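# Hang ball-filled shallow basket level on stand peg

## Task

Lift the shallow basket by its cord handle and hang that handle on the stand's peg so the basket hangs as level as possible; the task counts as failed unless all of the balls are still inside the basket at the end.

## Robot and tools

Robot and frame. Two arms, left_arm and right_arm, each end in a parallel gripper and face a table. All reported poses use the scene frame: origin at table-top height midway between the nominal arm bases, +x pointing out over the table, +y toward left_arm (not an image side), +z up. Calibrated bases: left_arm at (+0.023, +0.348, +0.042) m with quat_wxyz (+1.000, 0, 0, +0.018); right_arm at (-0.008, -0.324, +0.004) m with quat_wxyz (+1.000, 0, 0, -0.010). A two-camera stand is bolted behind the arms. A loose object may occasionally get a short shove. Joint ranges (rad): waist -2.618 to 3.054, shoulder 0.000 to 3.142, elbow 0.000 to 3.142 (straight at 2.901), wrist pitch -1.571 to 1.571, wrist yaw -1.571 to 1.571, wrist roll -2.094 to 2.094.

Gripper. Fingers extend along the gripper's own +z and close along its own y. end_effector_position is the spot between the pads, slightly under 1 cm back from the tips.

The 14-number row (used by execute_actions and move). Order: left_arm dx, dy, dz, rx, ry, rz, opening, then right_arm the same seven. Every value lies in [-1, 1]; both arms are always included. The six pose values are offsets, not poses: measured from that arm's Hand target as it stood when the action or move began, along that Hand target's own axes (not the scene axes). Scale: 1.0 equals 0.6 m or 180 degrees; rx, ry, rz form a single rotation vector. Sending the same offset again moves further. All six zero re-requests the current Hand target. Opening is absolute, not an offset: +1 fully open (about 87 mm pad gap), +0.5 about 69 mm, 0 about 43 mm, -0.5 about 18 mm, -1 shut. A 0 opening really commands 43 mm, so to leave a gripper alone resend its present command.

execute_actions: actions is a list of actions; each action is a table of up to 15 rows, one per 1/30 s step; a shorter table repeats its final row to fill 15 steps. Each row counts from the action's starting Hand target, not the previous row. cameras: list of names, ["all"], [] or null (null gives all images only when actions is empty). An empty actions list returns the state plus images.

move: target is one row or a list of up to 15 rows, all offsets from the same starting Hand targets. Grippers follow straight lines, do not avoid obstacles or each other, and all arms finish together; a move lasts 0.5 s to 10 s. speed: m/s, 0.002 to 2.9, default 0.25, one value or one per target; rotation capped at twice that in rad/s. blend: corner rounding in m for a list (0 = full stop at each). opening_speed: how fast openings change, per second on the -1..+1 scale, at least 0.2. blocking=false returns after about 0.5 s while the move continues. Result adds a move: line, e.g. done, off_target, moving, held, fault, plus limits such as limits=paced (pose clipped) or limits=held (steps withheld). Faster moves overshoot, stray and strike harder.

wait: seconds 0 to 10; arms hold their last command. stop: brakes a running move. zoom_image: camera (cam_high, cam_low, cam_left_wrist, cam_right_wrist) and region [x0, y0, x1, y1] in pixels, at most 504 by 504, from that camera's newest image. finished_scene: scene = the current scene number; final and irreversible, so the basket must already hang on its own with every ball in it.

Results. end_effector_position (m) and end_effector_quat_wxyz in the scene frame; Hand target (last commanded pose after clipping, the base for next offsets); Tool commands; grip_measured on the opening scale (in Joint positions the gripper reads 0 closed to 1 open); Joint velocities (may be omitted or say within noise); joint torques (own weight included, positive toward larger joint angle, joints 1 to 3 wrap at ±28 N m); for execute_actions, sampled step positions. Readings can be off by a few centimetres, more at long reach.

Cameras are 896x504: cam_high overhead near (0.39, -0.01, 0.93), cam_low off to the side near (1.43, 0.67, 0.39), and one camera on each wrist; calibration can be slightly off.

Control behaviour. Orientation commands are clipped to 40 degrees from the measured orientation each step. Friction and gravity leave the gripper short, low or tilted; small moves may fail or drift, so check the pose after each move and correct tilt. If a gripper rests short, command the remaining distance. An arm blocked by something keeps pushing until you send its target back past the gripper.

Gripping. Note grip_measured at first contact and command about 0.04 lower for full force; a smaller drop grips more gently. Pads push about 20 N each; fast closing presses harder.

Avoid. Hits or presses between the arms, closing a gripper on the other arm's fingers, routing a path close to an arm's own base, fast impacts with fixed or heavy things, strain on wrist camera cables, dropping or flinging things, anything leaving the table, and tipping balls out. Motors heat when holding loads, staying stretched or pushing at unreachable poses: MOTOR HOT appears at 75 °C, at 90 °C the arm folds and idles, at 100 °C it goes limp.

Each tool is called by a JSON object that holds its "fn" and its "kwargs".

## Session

Done. Next scene.

{"fn": "execute_actions", "kwargs": {"actions": []}}

{"fn": "zoom_image", "kwargs": {"camera": "cam_high", "region": [340, 180, 640, 460]}}

{"fn": "zoom_image", "kwargs": {"camera": "cam_low", "region": [280, 130, 520, 340]}}

Scene clock: 0.00 s.
left_arm: end_effector_position=(+0.3515, +0.2853, +0.2308) grip_measured=+1.000 end_effector_quat_wxyz=(+0.563, -0.097, +0.818, -0.070) | right_arm: end_effector_position=(+0.3744, -0.1864, +0.2193) grip_measured=+1.000 end_effector_quat_wxyz=(+0.503, +0.062, +0.827, +0.244)
Joint positions: left_arm=[-0.318 0.948 0.665 -0.095 -0.258 -0.342 1] | right_arm=[0.267 1.26 0.933 -0.061 -0.121 0.478 1]
Joint velocities: within noise
Joint torques (N m): no reading
Heat: left arm: 23 °C; right arm: 25 °C.
Hand target: left_arm +0.3535, +0.2848, +0.2388; +0.571, -0.098, +0.812, -0.073 | right_arm +0.3748, -0.1863, +0.2239; +0.506, +0.062, +0.824, +0.245
Tool commands: left_gripper/opening=+1.0 right_gripper/opening=+1.0
camera_calibration:
cam_left_wrist: T_world_to_cam=[[0.0840941, -0.970352, 0.226594, 0.190655], [-0.935233, -0.15534, -0.318132, 0.471058], [0.343899, -0.185166, -0.920569, 0.289604], [0, 0, 0, 1]] pos_world=[0.324922, 0.311801, 0.373258]
cam_right_wrist: T_world_to_cam=[[0.145058, -0.875239, -0.461427, -0.1187], [-0.971726, -0.0382133, -0.232997, 0.427826], [0.186296, 0.482179, -0.856036, 0.351293], [0, 0, 0, 1]] pos_world=[0.367504, -0.256929, 0.34563]

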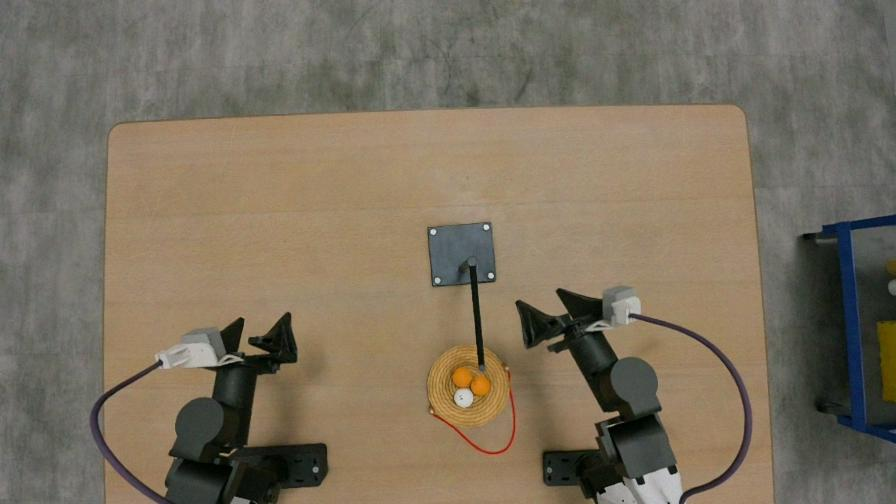

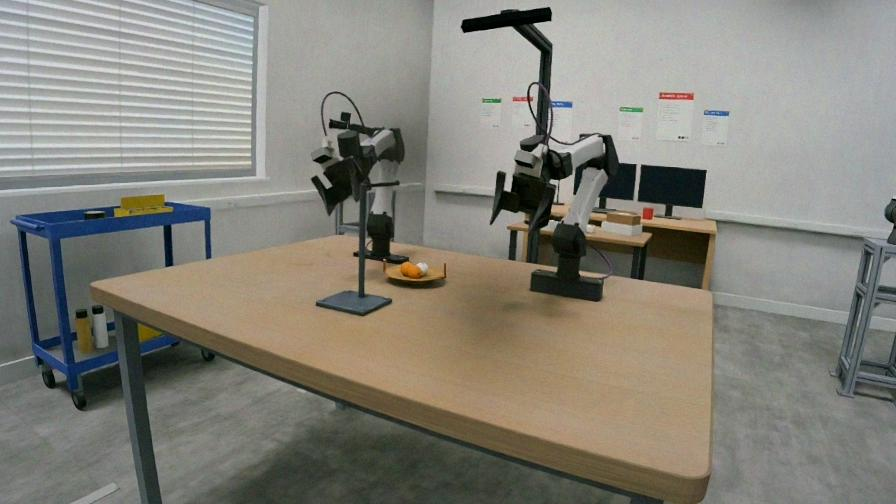

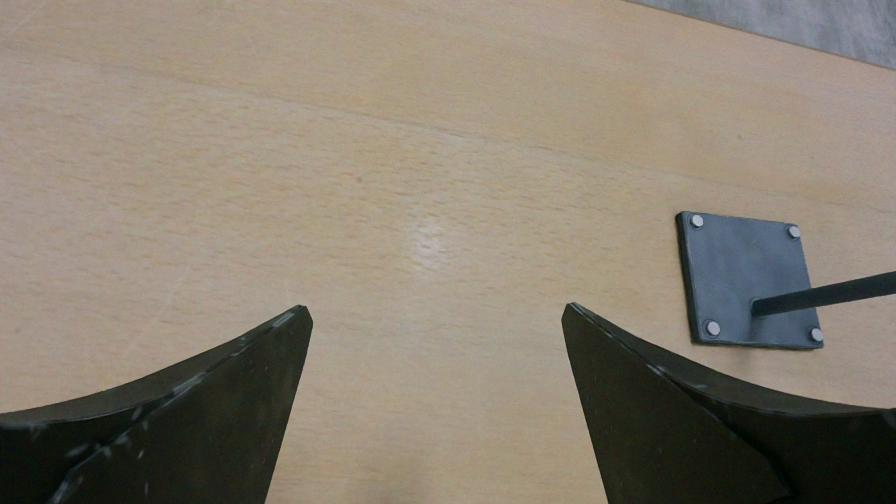

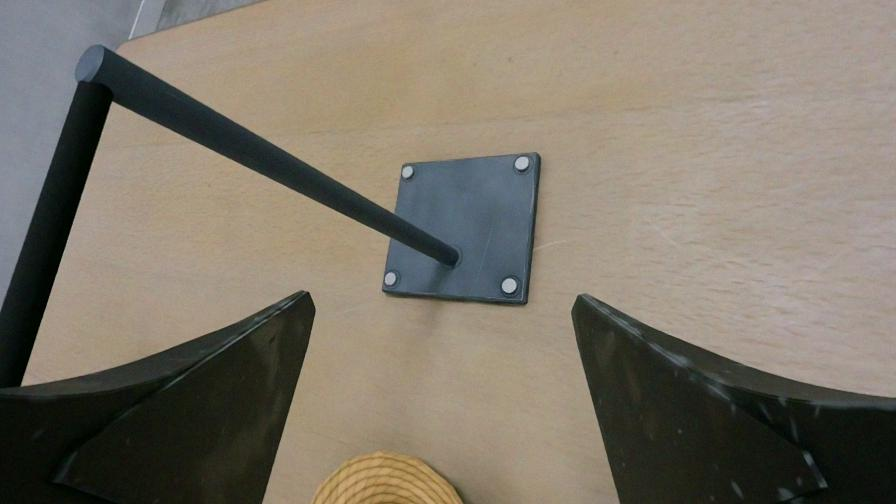

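Scaled by 1.680 from the camera's 896x504 image, which has a finer 1280x720 frame.

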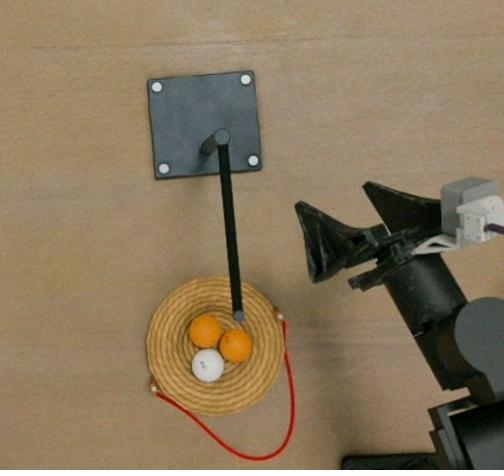

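Scaled by 2.100 from the camera's 896x504 image, which has a finer 1280x720 frame.

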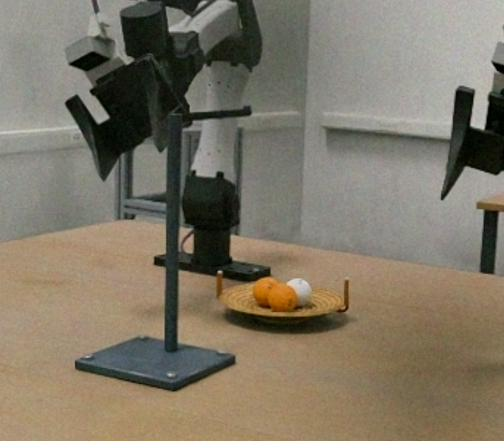

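{"fn": "move", "kwargs": {"target": [0,0,0,0,0,0,1,-0.049,-0.439,-0.361,0.223,-0.13,0.102,1], "cameras": [], "speed": 0.3}}

{"fn": "move", "kwargs": {"target": [0.486,-0.61,-0.458,0.1677,0.3817,0.3637,0,0,0,0,0,0,0,1], "cameras": ["cam_high","cam_low","cam_left_wrist"], "speed": 0.25}}

Scene clock: 3.47 s.
left_arm: end_effector_position=(+0.3515, +0.2853, +0.2308) grip_measured=+1.000 end_effector_quat_wxyz=(+0.563, -0.097, +0.818, -0.070) | right_arm: end_effector_position=(+0.2390, -0.5003, +0.2059) grip_measured=+1.000 end_effector_quat_wxyz=(+0.563, +0.410, +0.718, +0.005)
Joint positions: left_arm=[-0.318 0.948 0.665 -0.095 -0.258 -0.342 1] | right_arm=[-0.835 0.827 0.67 -0.241 -0.321 0.397 1]
Joint torques (N m): left_arm=[-0.16 -2.3 6.78 2.09 -0.08 -0.11] | right_arm=[-0.54 -0.72 7.83 1.93 -0.1 0.02]
Heat: left arm: 24 °C; right arm: 25 °C.
Hand target: left_arm +0.3535, +0.2848, +0.2388; +0.571, -0.098, +0.812, -0.073 | right_arm +0.2402, -0.5004, +0.2040; +0.563, +0.404, +0.721, +0.009
Off the commanded pose: left_arm 0.008 m, 1 deg | right_arm 0.002 m, 1 deg.
move: done
No camera images: "cameras" was empty.

Scene clock: 7.67 s.
left_arm: end_effector_position=(+0.0277, -0.1371, +0.1511) grip_measured=+0.000 end_effector_quat_wxyz=(+0.055, +0.501, +0.860, -0.085) | right_arm: end_effector_position=(+0.2391, -0.5002, +0.2059) grip_measured=+1.000 end_effector_quat_wxyz=(+0.563, +0.410, +0.718, +0.006)
Joint positions: left_arm=[-1.557 2.564 2.747 -1.552 -0.001 -0.467 0.5] | right_arm=[-0.835 0.827 0.67 -0.24 -0.322 0.397 1]
Joint torques (N m): left_arm=[-0.28 -11.28 6.43 0.78 -0.01 0.02] | right_arm=[-0.54 -0.69 7.84 1.95 -0.11 0.01]
Heat: left arm: 24 °C; right arm: 26 °C.
Hand target: left_arm +0.0265, -0.1390, +0.1493; +0.000, +0.515, +0.857, +0.000 | right_arm +0.2402, -0.5004, +0.2041; +0.563, +0.404, +0.721, +0.009
Off the commanded pose: left_arm 0.003 m, 12 deg | right_arm 0.002 m, 1 deg.
joint sent to its limit (left arm) — joint 4 (wrist pitch), lower limit. The joint targets are off in orientation, not in position.
move: off_target (left_arm)
camera_calibration:
cam_left_wrist: T_world_to_cam=[[-0.867663, -0.489199, 0.0885717, -0.060711], [-0.333007, 0.704173, 0.627094, 0.0355925], [-0.369143, 0.514611, -0.773892, 0.342944], [0, 0, 0, 1]] pos_world=[0.0857712, -0.231246, 0.248459]
Images, in order (width x height): cam_high 896x504, cam_low 896x504, cam_left_wrist 896x504.

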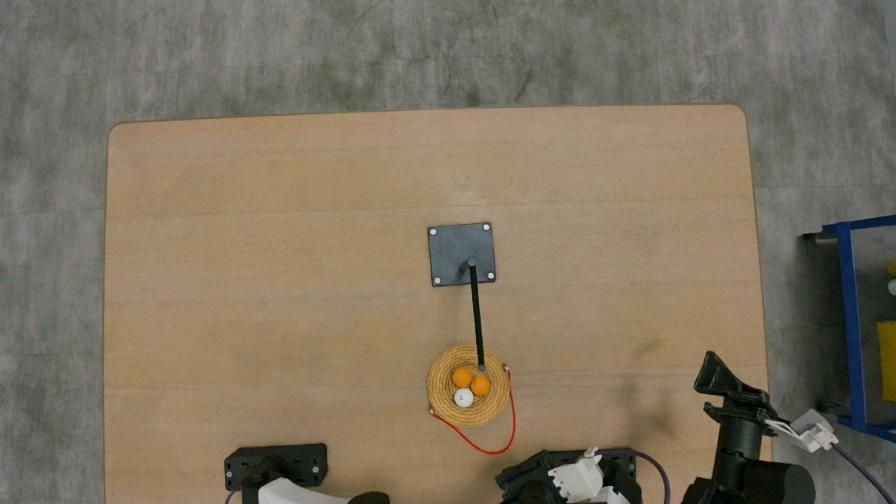

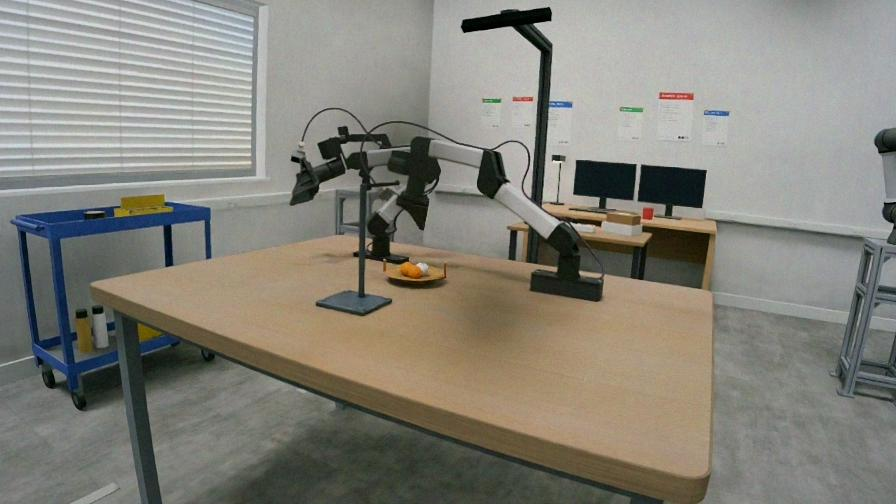

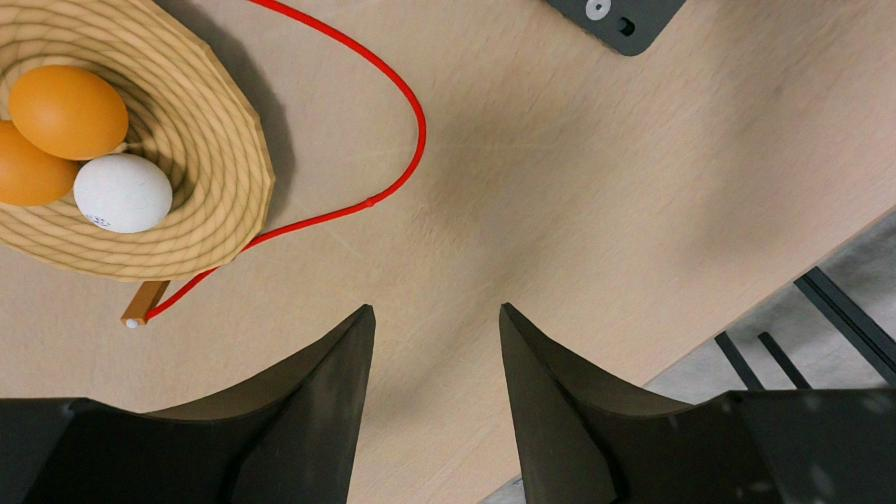

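{"fn": "move", "kwargs": {"target": [-0.016,-0.005,0.198,0,0,0,-0.1,0,0,0,0,0,0,0], "cameras": ["cam_left_wrist"], "speed": 0.12}}

Scene clock: 13.50 s.
left_arm: end_effector_position=(+0.0283, -0.1408, +0.0306) grip_measured=-0.100 end_effector_quat_wxyz=(+0.006, +0.508, +0.861, -0.009) | right_arm: end_effector_position=(+0.2391, -0.5002, +0.2059) grip_measured=+0.000 end_effector_quat_wxyz=(+0.563, +0.410, +0.718, +0.006)
Joint positions: left_arm=[-1.557 2.867 2.844 -1.526 0 -0.456 0.45] | right_arm=[-0.835 0.827 0.67 -0.24 -0.322 0.397 0.5]
Joint torques (N m): left_arm=[-0.31 -12.85 6.46 0.67 -0.03 0] | right_arm=[-0.53 -0.7 7.84 1.95 -0.11 0.02]
Heat: left arm: 25 °C; right arm: 27 °C.
Hand target: left_arm +0.0285, -0.1488, +0.0305; +0.000, +0.515, +0.857, +0.000 | right_arm +0.2402, -0.5004, +0.2041; +0.563, +0.404, +0.721, +0.009
Off the commanded pose: left_arm 0.008 m, 2 deg | right_arm 0.002 m, 1 deg.
elbow stopped short (left arm): the move would have taken joint 3 (elbow) straighter than the controller allows.
move: done
camera_calibration:
cam_left_wrist: T_world_to_cam=[[-0.872702, -0.488203, 0.0070435, -0.0486079], [-0.320337, 0.583396, 0.746347, 0.0929238], [-0.368478, 0.649082, -0.66552, 0.267359], [0, 0, 0, 1]] pos_world=[0.0858625, -0.251479, 0.108921]
Images, in order (width x height): cam_left_wrist 896x504.

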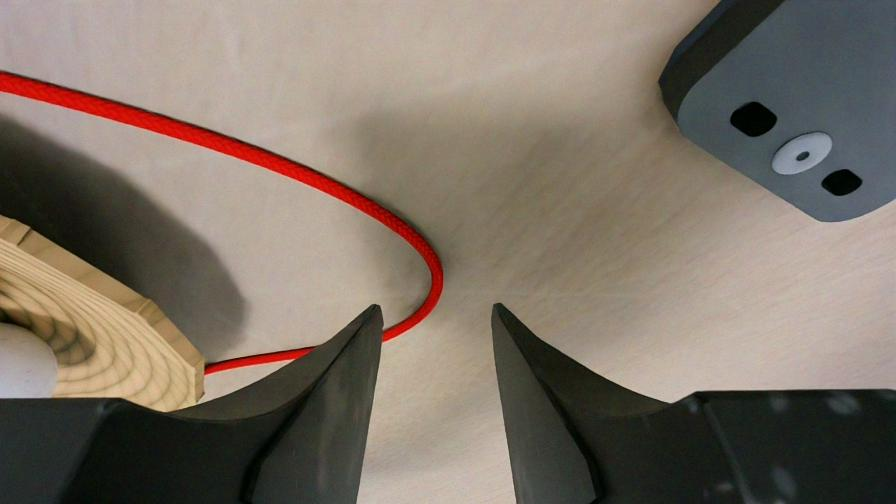

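{"fn": "move", "kwargs": {"target": [-0.005,0,0.037,0,0,0,-0.3,0,0,0,0,0,0,0], "cameras": ["cam_left_wrist"], "speed": 0.05}}

Scene clock: 14.50 s.
left_arm: end_effector_position=(+0.0281, -0.1448, +0.0185) grip_measured=-0.300 end_effector_quat_wxyz=(+0.006, +0.510, +0.860, -0.012) | right_arm: end_effector_position=(+0.2391, -0.5002, +0.2059) grip_measured=+0.000 end_effector_quat_wxyz=(+0.563, +0.410, +0.718, +0.006)
Joint positions: left_arm=[-1.557 2.893 2.847 -1.499 0.003 -0.452 0.35] | right_arm=[-0.835 0.827 0.67 -0.24 -0.322 0.397 0.5]
Joint torques (N m): left_arm=[-0.03 -11.49 6.31 0.77 -0.06 -0.03] | right_arm=[-0.51 -0.69 7.84 1.95 -0.11 0.02]
Heat: left arm: 25 °C; right arm: 27 °C.
Hand target: left_arm +0.0299, -0.1515, +0.0082; +0.000, +0.515, +0.857, +0.000 | right_arm +0.2402, -0.5004, +0.2041; +0.563, +0.404, +0.721, +0.009
Off the commanded pose: left_arm 0.012 m, 2 deg | right_arm 0.002 m, 1 deg.
elbow stopped short (left arm): the move would have taken joint 3 (elbow) straighter than the controller allows.
move: off_target (left_arm)
camera_calibration:
cam_left_wrist: T_world_to_cam=[[-0.874366, -0.485126, 0.0116829, -0.0502532], [-0.31633, 0.588064, 0.74439, 0.104851], [-0.367993, 0.647173, -0.667643, 0.261503], [0, 0, 0, 1]] pos_world=[0.0854594, -0.255276, 0.097128]
Images, in order (width x height): cam_left_wrist 896x504.

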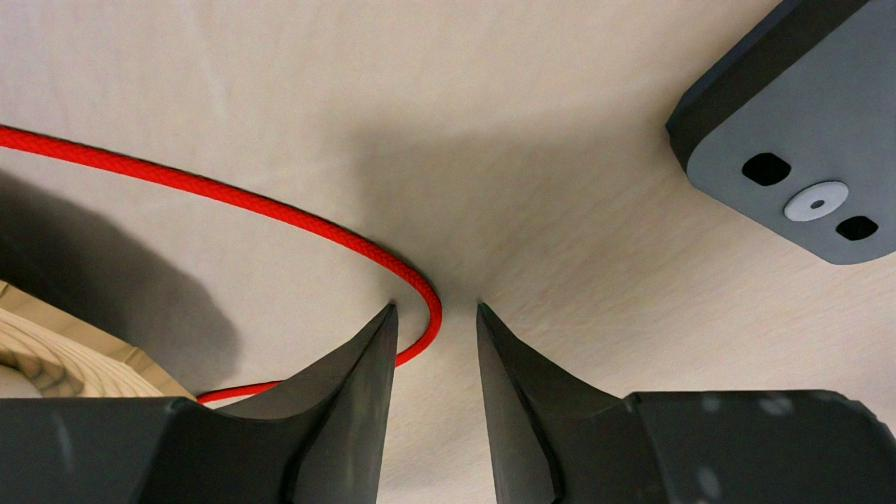

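{"fn": "move", "kwargs": {"target": [0.004,0,0.016,0,0,0,-0.3,0,0,0,0,0,0,0], "cameras": ["cam_left_wrist"], "speed": 0.04}}

Scene clock: 15.43 s.
left_arm: end_effector_position=(+0.0280, -0.1449, +0.0180) grip_measured=-0.300 end_effector_quat_wxyz=(+0.006, +0.511, +0.860, -0.012) | right_arm: end_effector_position=(+0.2391, -0.5002, +0.2059) grip_measured=+0.000 end_effector_quat_wxyz=(+0.563, +0.410, +0.718, +0.006)
Joint positions: left_arm=[-1.557 2.897 2.855 -1.501 0.004 -0.45 0.35] | right_arm=[-0.835 0.827 0.67 -0.24 -0.322 0.397 0.5]
Joint torques (N m): left_arm=[-0.08 -10.21 5.65 0.79 -0.11 -0.06] | right_arm=[-0.53 -0.69 7.84 1.96 -0.11 0.01]
Heat: left arm: 26 °C; right arm: 28 °C.
Hand target: left_arm +0.0288, -0.1492, -0.0015; +0.000, +0.515, +0.857, +0.001 | right_arm +0.2402, -0.5004, +0.2041; +0.563, +0.404, +0.721, +0.009
Off the commanded pose: left_arm 0.020 m, 2 deg | right_arm 0.002 m, 1 deg.
elbow stopped short (left arm): the move would have taken joint 3 (elbow) straighter than the controller allows.
move: off_target (left_arm)
camera_calibration:
cam_left_wrist: T_world_to_cam=[[-0.875491, -0.483077, 0.0123414, -0.050014], [-0.314377, 0.588778, 0.744653, 0.105326], [-0.366991, 0.648057, -0.667338, 0.2614], [0, 0, 0, 1]] pos_world=[0.0852567, -0.255576, 0.096628]
Images, in order (width x height): cam_left_wrist 896x504.

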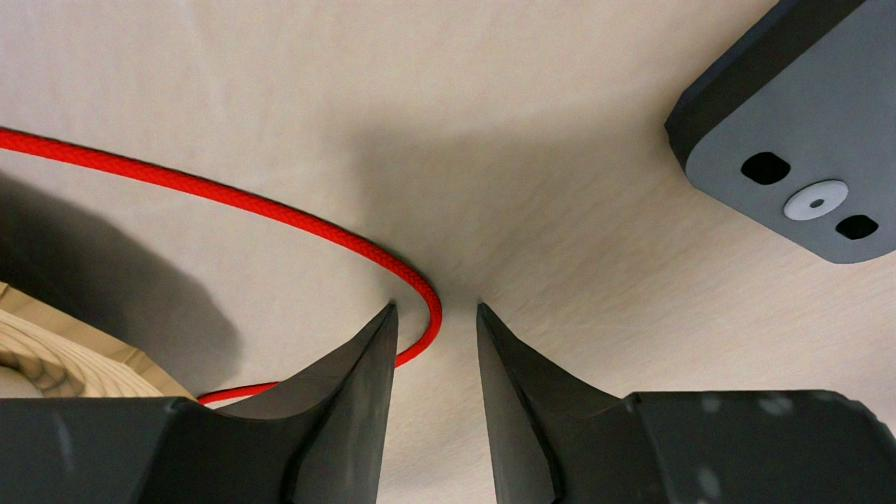

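{"fn": "move", "kwargs": {"target": [0,0,0.0,0,0,0,-1,0,0,0,0,0,0,0], "cameras": ["cam_left_wrist"], "opening_speed": 0.7}}

Scene clock: 16.77 s.
left_arm: end_effector_position=(+0.0275, -0.1454, +0.0182) grip_measured=-0.900 end_effector_quat_wxyz=(+0.005, +0.511, +0.860, -0.014) | right_arm: end_effector_position=(+0.2391, -0.5002, +0.2059) grip_measured=+0.000 end_effector_quat_wxyz=(+0.563, +0.410, +0.718, +0.006)
Joint positions: left_arm=[-1.557 2.898 2.856 -1.501 0.007 -0.45 0.05] | right_arm=[-0.835 0.827 0.67 -0.24 -0.322 0.397 0.5]
Joint torques (N m): left_arm=[-0.27 -10.33 5.57 0.81 -0.11 -0.06] | right_arm=[-0.54 -0.7 7.84 1.95 -0.11 0.02]
Heat: left arm: 26 °C; right arm: 28 °C.
Hand target: left_arm +0.0288, -0.1494, -0.0013; +0.000, +0.515, +0.857, +0.000 | right_arm +0.2402, -0.5004, +0.2041; +0.563, +0.404, +0.721, +0.009
Off the commanded pose: left_arm 0.020 m, 2 deg | right_arm 0.002 m, 1 deg.
elbow stopped short (left arm): the move would have taken joint 3 (elbow) straighter than the controller allows.
move: off_target (left_arm)
camera_calibration:
cam_left_wrist: T_world_to_cam=[[-0.875486, -0.482981, 0.0159423, -0.0507466], [-0.312152, 0.590398, 0.744306, 0.105516], [-0.368898, 0.646653, -0.667649, 0.261452], [0, 0, 0, 1]] pos_world=[0.0849584, -0.255875, 0.0968311]
Images, in order (width x height): cam_left_wrist 896x504.

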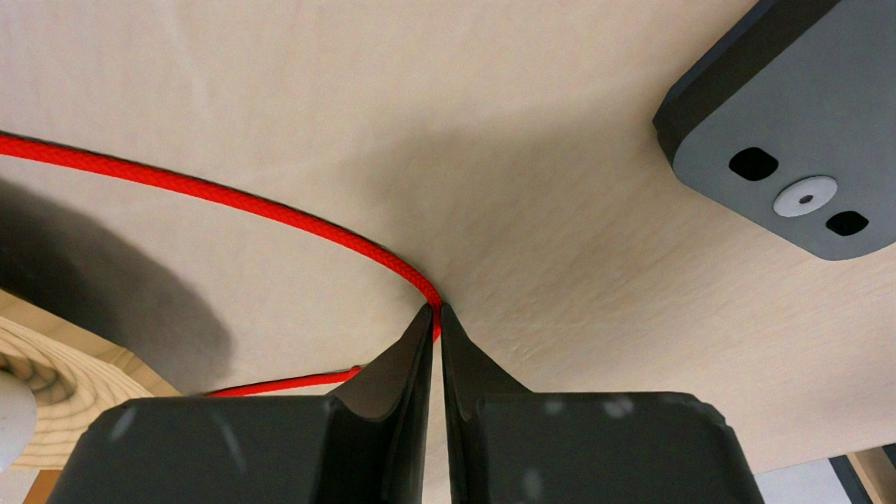

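{"fn": "move", "kwargs": {"target": [[0,0,-0.02,0,0,0,-0.3,0,0,0,0,0,0,0],[-0.02,0.007,-0.055,0,-0.06,-0.08,-0.3,0,0,0,0,0,0,0]], "cameras": ["cam_left_wrist"], "speed": 0.05}}

Scene clock: 21.77 s.
left_arm: end_effector_position=(+0.0324, -0.1400, +0.0192) grip_measured=-0.300 end_effector_quat_wxyz=(+0.046, +0.410, +0.911, -0.015) | right_arm: end_effector_position=(+0.2391, -0.5002, +0.2059) grip_measured=+0.000 end_effector_quat_wxyz=(+0.563, +0.410, +0.718, +0.006)
Joint positions: left_arm=[-1.557 2.638 2.356 -1.22 -0.068 -0.675 0.35] | right_arm=[-0.835 0.827 0.67 -0.24 -0.322 0.397 0.5]
Joint torques (N m): left_arm=[-0.36 -15.98 4.14 1.21 -0.45 -0.28] | right_arm=[-0.54 -0.7 7.86 1.95 -0.11 0.02]
Heat: left arm: 30 °C; right arm: 29 °C.
Hand target: left_arm +0.0381, -0.1580, +0.0317; +0.081, +0.401, +0.911, -0.048 | right_arm +0.2402, -0.5004, +0.2041; +0.563, +0.404, +0.721, +0.009
Off the commanded pose: left_arm 0.023 m, 6 deg | right_arm 0.002 m, 1 deg.
elbow stopped short (left arm): the move would have taken joint 3 (elbow) straighter than the controller allows.
move: off_target (left_arm)
camera_calibration:
cam_left_wrist: T_world_to_cam=[[-0.743725, -0.668373, -0.0122222, -0.0734652], [-0.487693, 0.529989, 0.693734, 0.101228], [-0.457196, 0.521908, -0.720128, 0.246927], [0, 0, 0, 1]] pos_world=[0.107624, -0.231625, 0.106696]
Images, in order (width x height): cam_left_wrist 896x504.

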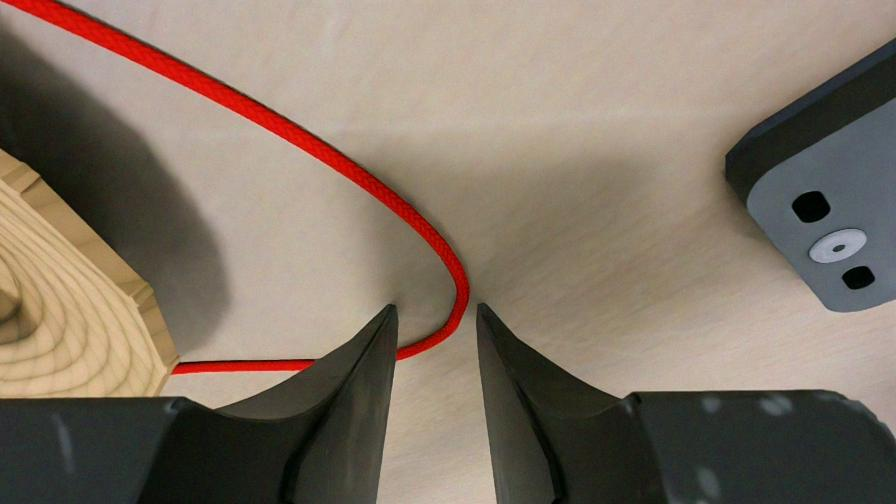

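{"fn": "move", "kwargs": {"target": [-0.03,0.02,-0.02,0,0,0,-0.3,0,0,0,0,0,0,0], "cameras": ["cam_left_wrist"], "speed": 0.05}}

Scene clock: 22.93 s.
left_arm: end_effector_position=(+0.0539, -0.1568, +0.0370) grip_measured=-0.300 end_effector_quat_wxyz=(+0.071, +0.399, +0.913, -0.041) | right_arm: end_effector_position=(+0.2391, -0.5002, +0.2059) grip_measured=+0.000 end_effector_quat_wxyz=(+0.563, +0.410, +0.718, +0.006)
Joint positions: left_arm=[-1.524 2.638 2.429 -1.222 -0.085 -0.659 0.35] | right_arm=[-0.835 0.827 0.67 -0.24 -0.322 0.397 0.5]
Joint torques (N m): left_arm=[0.05 -13.86 6.86 0.6 -0.18 0.01] | right_arm=[-0.53 -0.7 7.83 1.95 -0.11 0.02]
Heat: left arm: 30 °C; right arm: 29 °C.
Hand target: left_arm +0.0576, -0.1611, +0.0465; +0.081, +0.402, +0.911, -0.048 | right_arm +0.2402, -0.5004, +0.2041; +0.563, +0.404, +0.721, +0.009
Off the commanded pose: left_arm 0.011 m, 1 deg | right_arm 0.002 m, 1 deg.
move: off_target (left_arm)
camera_calibration:
cam_left_wrist: T_world_to_cam=[[-0.730338, -0.682878, 0.0168338, -0.0726299], [-0.514394, 0.566025, 0.644216, 0.117169], [-0.449449, 0.461836, -0.764659, 0.270121], [0, 0, 0, 1]] pos_world=[0.128632, -0.24067, 0.13229]
Images, in order (width x height): cam_left_wrist 896x504.

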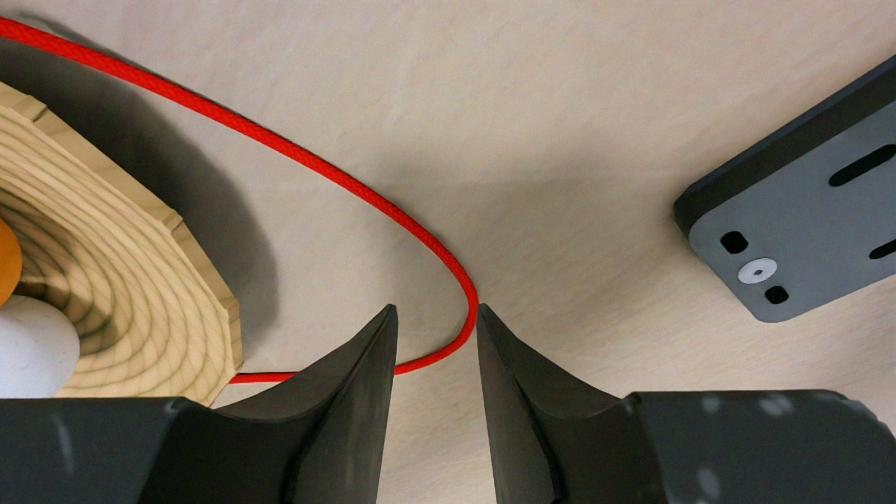

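{"fn": "move", "kwargs": {"target": [-0.008,-0.017,0.033,0,0,0,-0.3,0,0,0,0,0,0,0], "cameras": ["cam_left_wrist"], "speed": 0.04}}

Scene clock: 24.60 s.
left_arm: end_effector_position=(+0.0553, -0.1732, +0.0314) grip_measured=-0.300 end_effector_quat_wxyz=(+0.077, +0.398, +0.913, -0.052) | right_arm: end_effector_position=(+0.2391, -0.5002, +0.2059) grip_measured=+0.000 end_effector_quat_wxyz=(+0.563, +0.410, +0.718, +0.006)
Joint positions: left_arm=[-1.524 2.733 2.589 -1.262 -0.085 -0.659 0.35] | right_arm=[-0.835 0.827 0.67 -0.24 -0.322 0.397 0.5]
Joint torques (N m): left_arm=[-0.47 -12.08 6.86 0.69 -0.21 -0.08] | right_arm=[-0.55 -0.7 7.86 1.95 -0.11 0.01]
Heat: left arm: 31 °C; right arm: 30 °C.
Hand target: left_arm +0.0554, -0.1744, +0.0281; +0.081, +0.402, +0.911, -0.048 | right_arm +0.2402, -0.5004, +0.2041; +0.563, +0.404, +0.721, +0.009
Off the commanded pose: left_arm 0.003 m, 1 deg | right_arm 0.002 m, 1 deg.
move: done
camera_calibration:
cam_left_wrist: T_world_to_cam=[[-0.730693, -0.681918, 0.0327881, -0.0830872], [-0.515541, 0.582626, 0.628303, 0.13418], [-0.447554, 0.442193, -0.777277, 0.270952], [0, 0, 0, 1]] pos_world=[0.12973, -0.254649, 0.129023]
Images, in order (width x height): cam_left_wrist 896x504.

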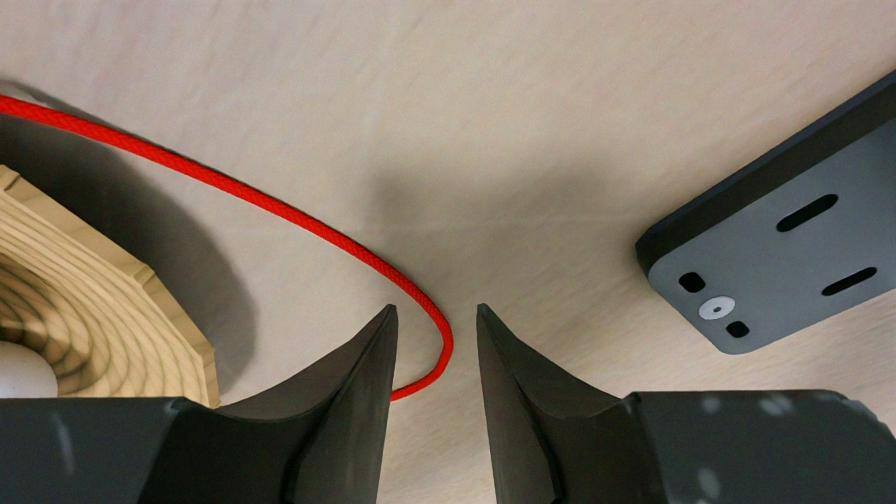

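{"fn": "move", "kwargs": {"target": [0,0,0.022,0,0,0,-0.3,0,0,0,0,0,0,0], "speed": 0.04, "cameras": ["cam_left_wrist"]}}

Scene clock: 26.40 s.
left_arm: end_effector_position=(+0.0552, -0.1725, +0.0221) grip_measured=-0.300 end_effector_quat_wxyz=(+0.074, +0.398, +0.913, -0.047) | right_arm: end_effector_position=(+0.2391, -0.5002, +0.2059) grip_measured=+0.000 end_effector_quat_wxyz=(+0.563, +0.410, +0.718, +0.006)
Joint positions: left_arm=[-1.524 2.751 2.589 -1.255 -0.085 -0.659 0.35] | right_arm=[-0.835 0.827 0.67 -0.24 -0.322 0.397 0.5]
Joint torques (N m): left_arm=[-0.23 -12.25 5.63 0.95 -0.24 -0.06] | right_arm=[-0.54 -0.7 7.86 1.95 -0.11 0.02]
Heat: left arm: 31 °C; right arm: 30 °C.
Hand target: left_arm +0.0568, -0.1764, +0.0151; +0.081, +0.402, +0.911, -0.048 | right_arm +0.2402, -0.5004, +0.2041; +0.563, +0.404, +0.721, +0.009
Off the commanded pose: left_arm 0.008 m, 1 deg | right_arm 0.002 m, 1 deg.
move: done
camera_calibration:
cam_left_wrist: T_world_to_cam=[[-0.730631, -0.682297, 0.0254684, -0.082188], [-0.51494, 0.575145, 0.635646, 0.138158], [-0.448347, 0.451308, -0.771561, 0.264833], [0, 0, 0, 1]] pos_world=[0.129831, -0.255059, 0.118608]
Images, in order (width x height): cam_left_wrist 896x504.

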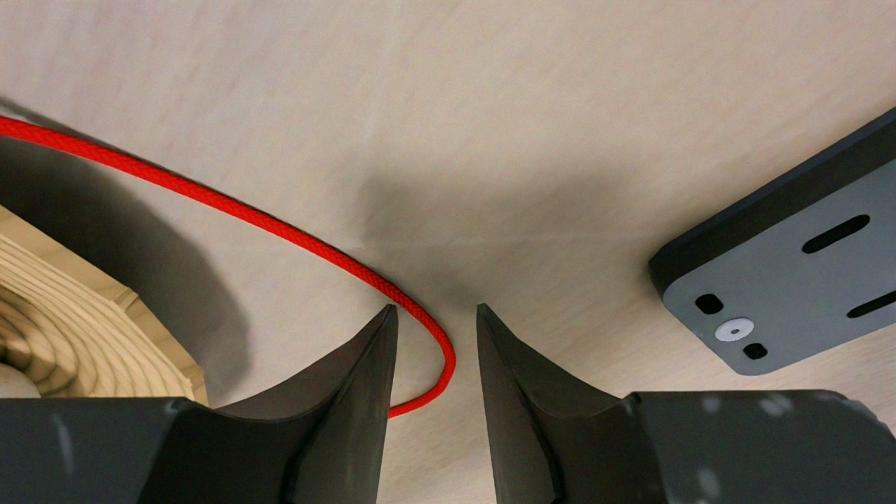

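{"fn": "move", "kwargs": {"target": [[0,0.01,0,0,0,0,-0.2,0,0,0,0,0,0,0],[0,0.01,0.01,0,0,0,-0.2,0,0,0,0,0,0,0]], "speed": 0.04, "cameras": ["cam_left_wrist"]}}

{"fn": "move", "kwargs": {"target": [0,0,0,0,0,0,-1,0,0,0,0,0,0,0], "opening_speed": 0.7, "cameras": ["cam_left_wrist","cam_high"]}}

Scene clock: 28.30 s.
left_arm: end_effector_position=(+0.0555, -0.1729, +0.0197) grip_measured=-0.200 end_effector_quat_wxyz=(+0.076, +0.402, +0.911, -0.050) | right_arm: end_effector_position=(+0.2391, -0.5002, +0.2059) grip_measured=+0.000 end_effector_quat_wxyz=(+0.563, +0.410, +0.718, +0.006)
Joint positions: left_arm=[-1.524 2.734 2.545 -1.221 -0.086 -0.651 0.4] | right_arm=[-0.835 0.827 0.67 -0.24 -0.322 0.397 0.5]
Joint torques (N m): left_arm=[0.55 -13.08 3.04 1.09 -0.18 -0.03] | right_arm=[-0.54 -0.7 7.88 1.95 -0.11 0.02]
Heat: left arm: 32 °C; right arm: 30 °C.
Hand target: left_arm +0.0619, -0.1733, +0.0092; +0.081, +0.402, +0.911, -0.048 | right_arm +0.2402, -0.5004, +0.2041; +0.563, +0.404, +0.721, +0.009
Off the commanded pose: left_arm 0.012 m, 1 deg | right_arm 0.002 m, 1 deg.
move: off_target (left_arm)
camera_calibration:
cam_left_wrist: T_world_to_cam=[[-0.735729, -0.676673, 0.0285847, -0.0809891], [-0.512014, 0.583335, 0.630524, 0.141452], [-0.443333, 0.449259, -0.775643, 0.262738], [0, 0, 0, 1]] pos_world=[0.12932, -0.255355, 0.116917]
Images, in order (width x height): cam_left_wrist 896x504.

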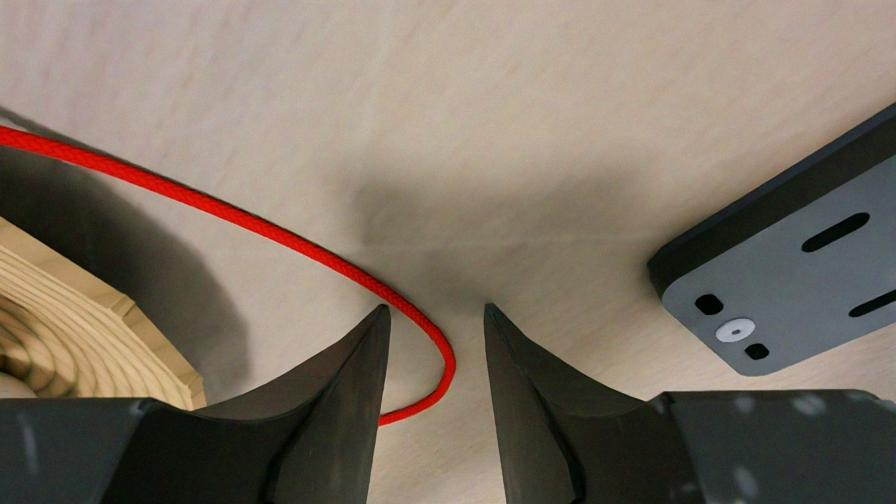

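Scene clock: 29.67 s.
left_arm: end_effector_position=(+0.0580, -0.1719, +0.0195) grip_measured=-0.901 end_effector_quat_wxyz=(+0.076, +0.401, +0.912, -0.048) | right_arm: end_effector_position=(+0.2391, -0.5002, +0.2059) grip_measured=+0.000 end_effector_quat_wxyz=(+0.563, +0.410, +0.718, +0.006)
Joint positions: left_arm=[-1.519 2.733 2.543 -1.222 -0.087 -0.649 0.05] | right_arm=[-0.835 0.827 0.67 -0.24 -0.322 0.397 0.5]
Joint torques (N m): left_arm=[0.24 -13.03 3.1 1.12 -0.16 -0.07] | right_arm=[-0.53 -0.68 7.84 1.94 -0.11 0.02]
Heat: left arm: 32 °C; right arm: 30 °C.
Hand target: left_arm +0.0620, -0.1734, +0.0091; +0.081, +0.401, +0.911, -0.048 | right_arm +0.2402, -0.5004, +0.2041; +0.563, +0.404, +0.721, +0.009
Off the commanded pose: left_arm 0.011 m, 1 deg | right_arm 0.002 m, 1 deg.
move: off_target (left_arm)
camera_calibration:
cam_left_wrist: T_world_to_cam=[[-0.73405, -0.678622, 0.0253595, -0.0788732], [-0.514488, 0.580109, 0.631487, 0.141793], [-0.443252, 0.450496, -0.774972, 0.263434], [0, 0, 0, 1]] pos_world=[0.131822, -0.254456, 0.116614]
Images, in order (width x height): cam_high 896x504, cam_left_wrist 896x504.

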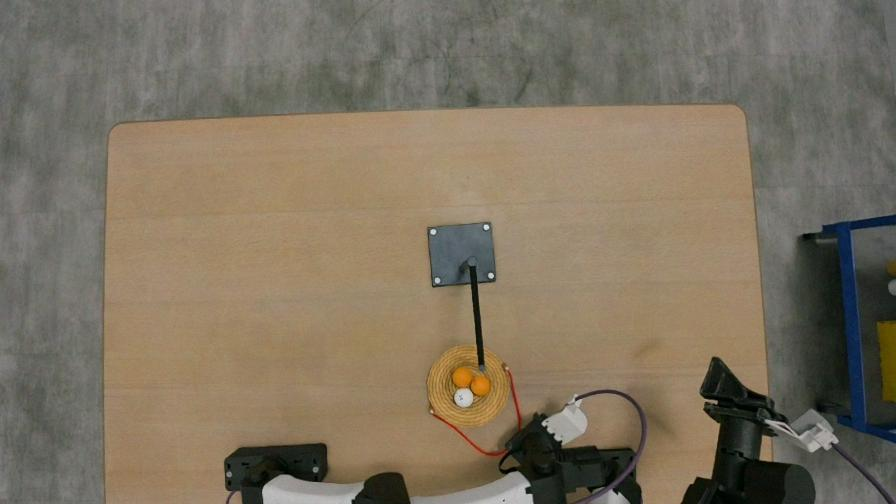

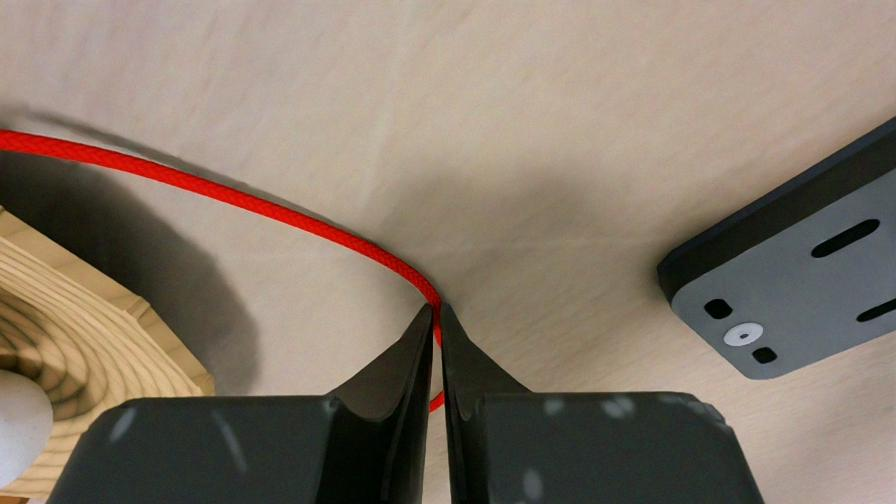

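{"fn": "move", "kwargs": {"target": [[-0.037,0.058,-0.181,0,0,0,-1,0,0,0,0,0,0,0],[-0.068,0.183,-0.313,0,0,0,-1,0,0,0,0,0,0,0],[-0.089,0.234,-0.387,0,0,0,-1,0,0,0,0,0,0,0]], "speed": 0.1, "blend": [0.02,0.02,0], "cameras": ["all"]}}

Scene clock: 33.47 s.
left_arm: end_effector_position=(+0.1774, -0.0879, +0.2243) grip_measured=-0.901 end_effector_quat_wxyz=(+0.128, +0.392, +0.906, -0.097) | right_arm: end_effector_position=(+0.2391, -0.5002, +0.2059) grip_measured=+0.000 end_effector_quat_wxyz=(+0.563, +0.410, +0.718, +0.006)
Joint positions: left_arm=[-1.25 2.345 2.647 -1.553 -0.051 -0.39 0.05] | right_arm=[-0.835 0.827 0.67 -0.24 -0.322 0.397 0.5]
Joint torques (N m): left_arm=[0.13 -14.87 4.12 1 -0.02 -0.04] | right_arm=[-0.51 -0.69 7.84 1.95 -0.11 0.02]
Heat: left arm: 35 °C; right arm: 31 °C.
Hand target: left_arm +0.1760, -0.0823, +0.2440; +0.081, +0.402, +0.911, -0.048 | right_arm +0.2402, -0.5004, +0.2041; +0.563, +0.404, +0.721, +0.009
Off the commanded pose: left_arm 0.021 m, 8 deg | right_arm 0.002 m, 1 deg.
joint sent to its limit (left arm) — joint 4 (wrist pitch), lower limit. The joint targets are off in orientation, not in position.
move: off_target (left_arm)
camera_calibration:
cam_left_wrist: T_world_to_cam=[[-0.731074, -0.678263, 0.0740991, 0.0490705], [-0.552137, 0.651911, 0.519767, 0.0632283], [-0.400845, 0.339075, -0.851088, 0.437068], [0, 0, 0, 1]] pos_world=[0.245981, -0.156136, 0.335484]
cam_right_wrist: T_world_to_cam=[[-0.582309, -0.667495, -0.464076, -0.10154], [-0.641837, 0.727823, -0.241493, 0.587281], [0.498961, 0.157238, -0.852241, 0.278337], [0, 0, 0, 1]] pos_world=[0.178932, -0.538979, 0.331912]

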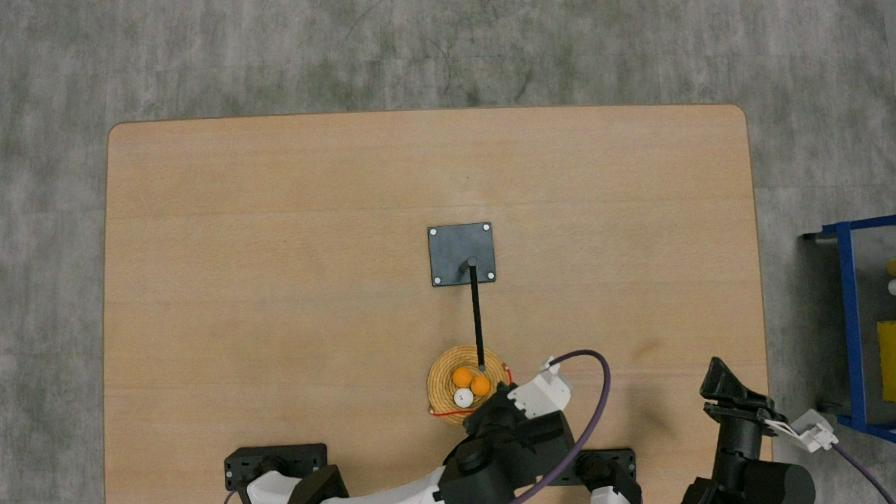

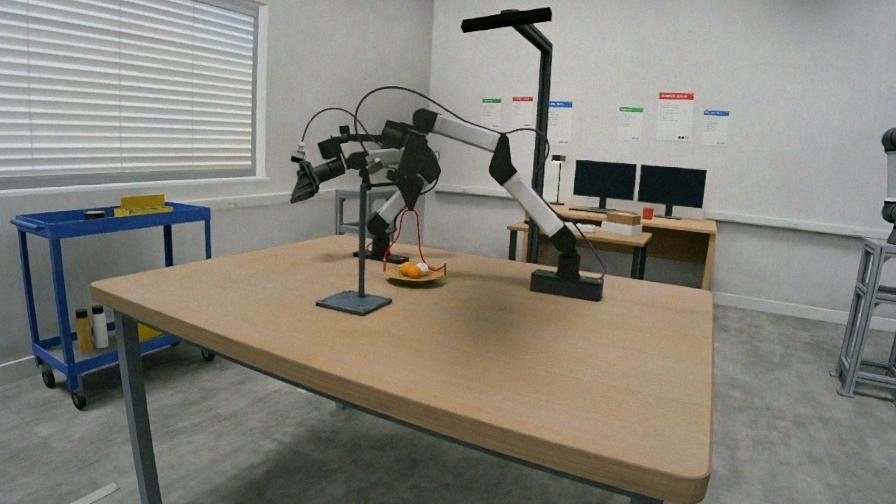

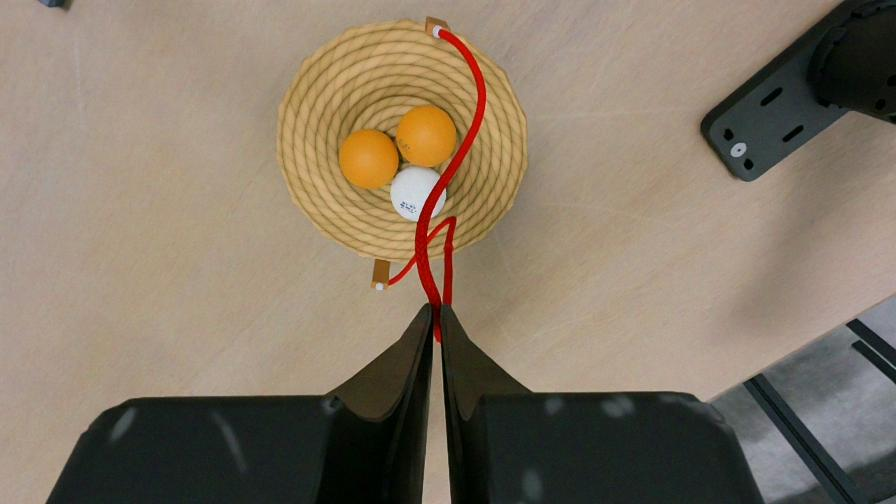

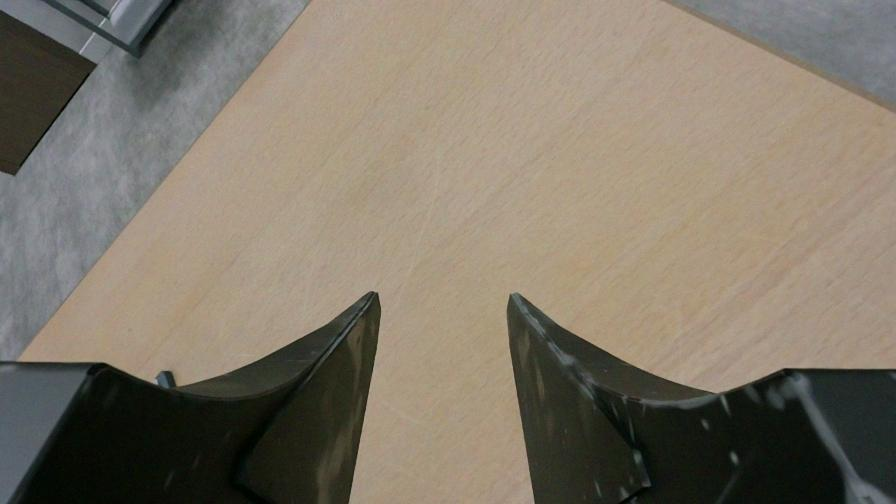

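{"fn": "move", "kwargs": {"target": [0,0,-0.05,0,0,0,-1,0,0,0,0,0,0,0], "speed": 0.03, "cameras": ["cam_low","cam_left_wrist"]}}

{"fn": "zoom_image", "kwargs": {"camera": "cam_low", "region": [340, 150, 500, 310]}}

Scene clock: 36.80 s.
left_arm: end_effector_position=(+0.1758, -0.0838, +0.2478) grip_measured=-0.901 end_effector_quat_wxyz=(+0.146, +0.390, +0.902, -0.116) | right_arm: end_effector_position=(+0.2391, -0.5002, +0.2059) grip_measured=+0.000 end_effector_quat_wxyz=(+0.563, +0.410, +0.718, +0.006)
Joint positions: left_arm=[-1.25 2.292 2.647 -1.554 -0.05 -0.389 0.05] | right_arm=[-0.835 0.827 0.67 -0.24 -0.322 0.397 0.5]
Joint torques (N m): left_arm=[-0.12 -15.23 4.66 1.07 0.01 -0.03] | right_arm=[-0.53 -0.7 7.86 1.95 -0.11 0.02]
Heat: left arm: 37 °C; right arm: 31 °C.
Hand target: left_arm +0.1727, -0.0776, +0.2735; +0.081, +0.402, +0.911, -0.048 | right_arm +0.2402, -0.5004, +0.2041; +0.563, +0.404, +0.721, +0.009
Off the commanded pose: left_arm 0.027 m, 11 deg | right_arm 0.002 m, 1 deg.
joint sent to its limit (left arm) — joint 4 (wrist pitch), lower limit. The joint targets are off in orientation, not in position.
move: off_target (left_arm)
camera_calibration:
cam_left_wrist: T_world_to_cam=[[-0.732921, -0.673735, 0.0943777, 0.0446335], [-0.560908, 0.676943, 0.476583, 0.061771], [-0.384979, 0.29636, -0.874049, 0.454315], [0, 0, 0, 1]] pos_world=[0.242262, -0.146385, 0.363442]
Images, in order (width x height): cam_low 896x504, cam_left_wrist 896x504.

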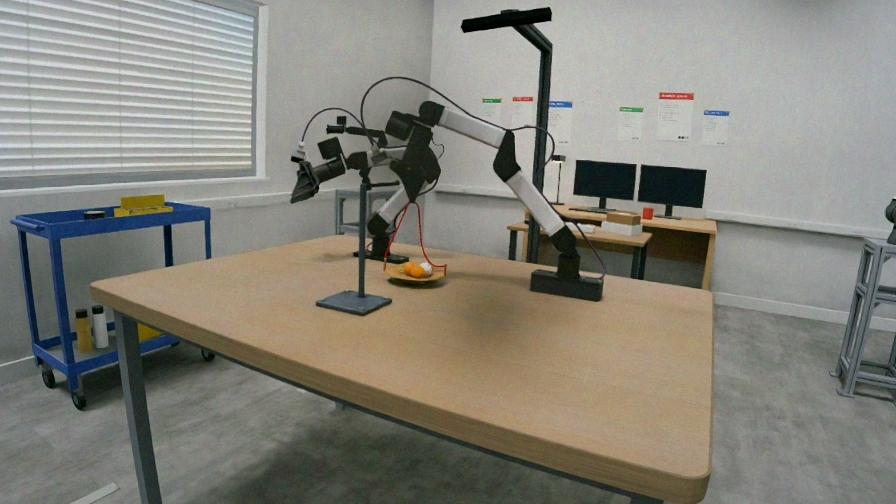

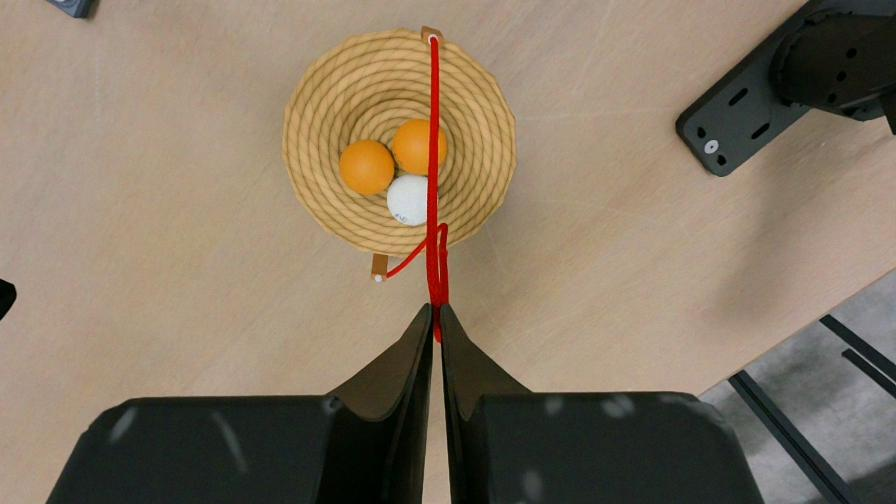

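Scaled by 3.150 from the camera's 896x504 image, which has a finer 1280x720 frame.

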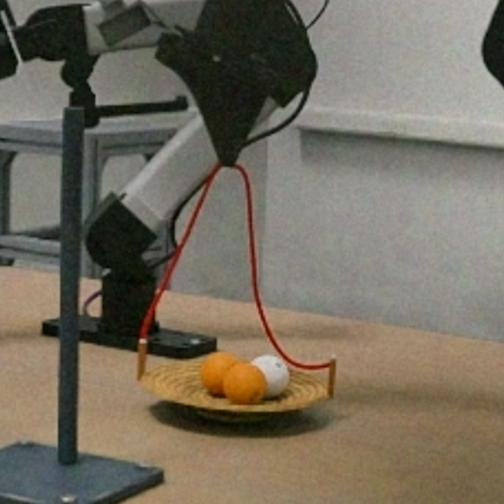

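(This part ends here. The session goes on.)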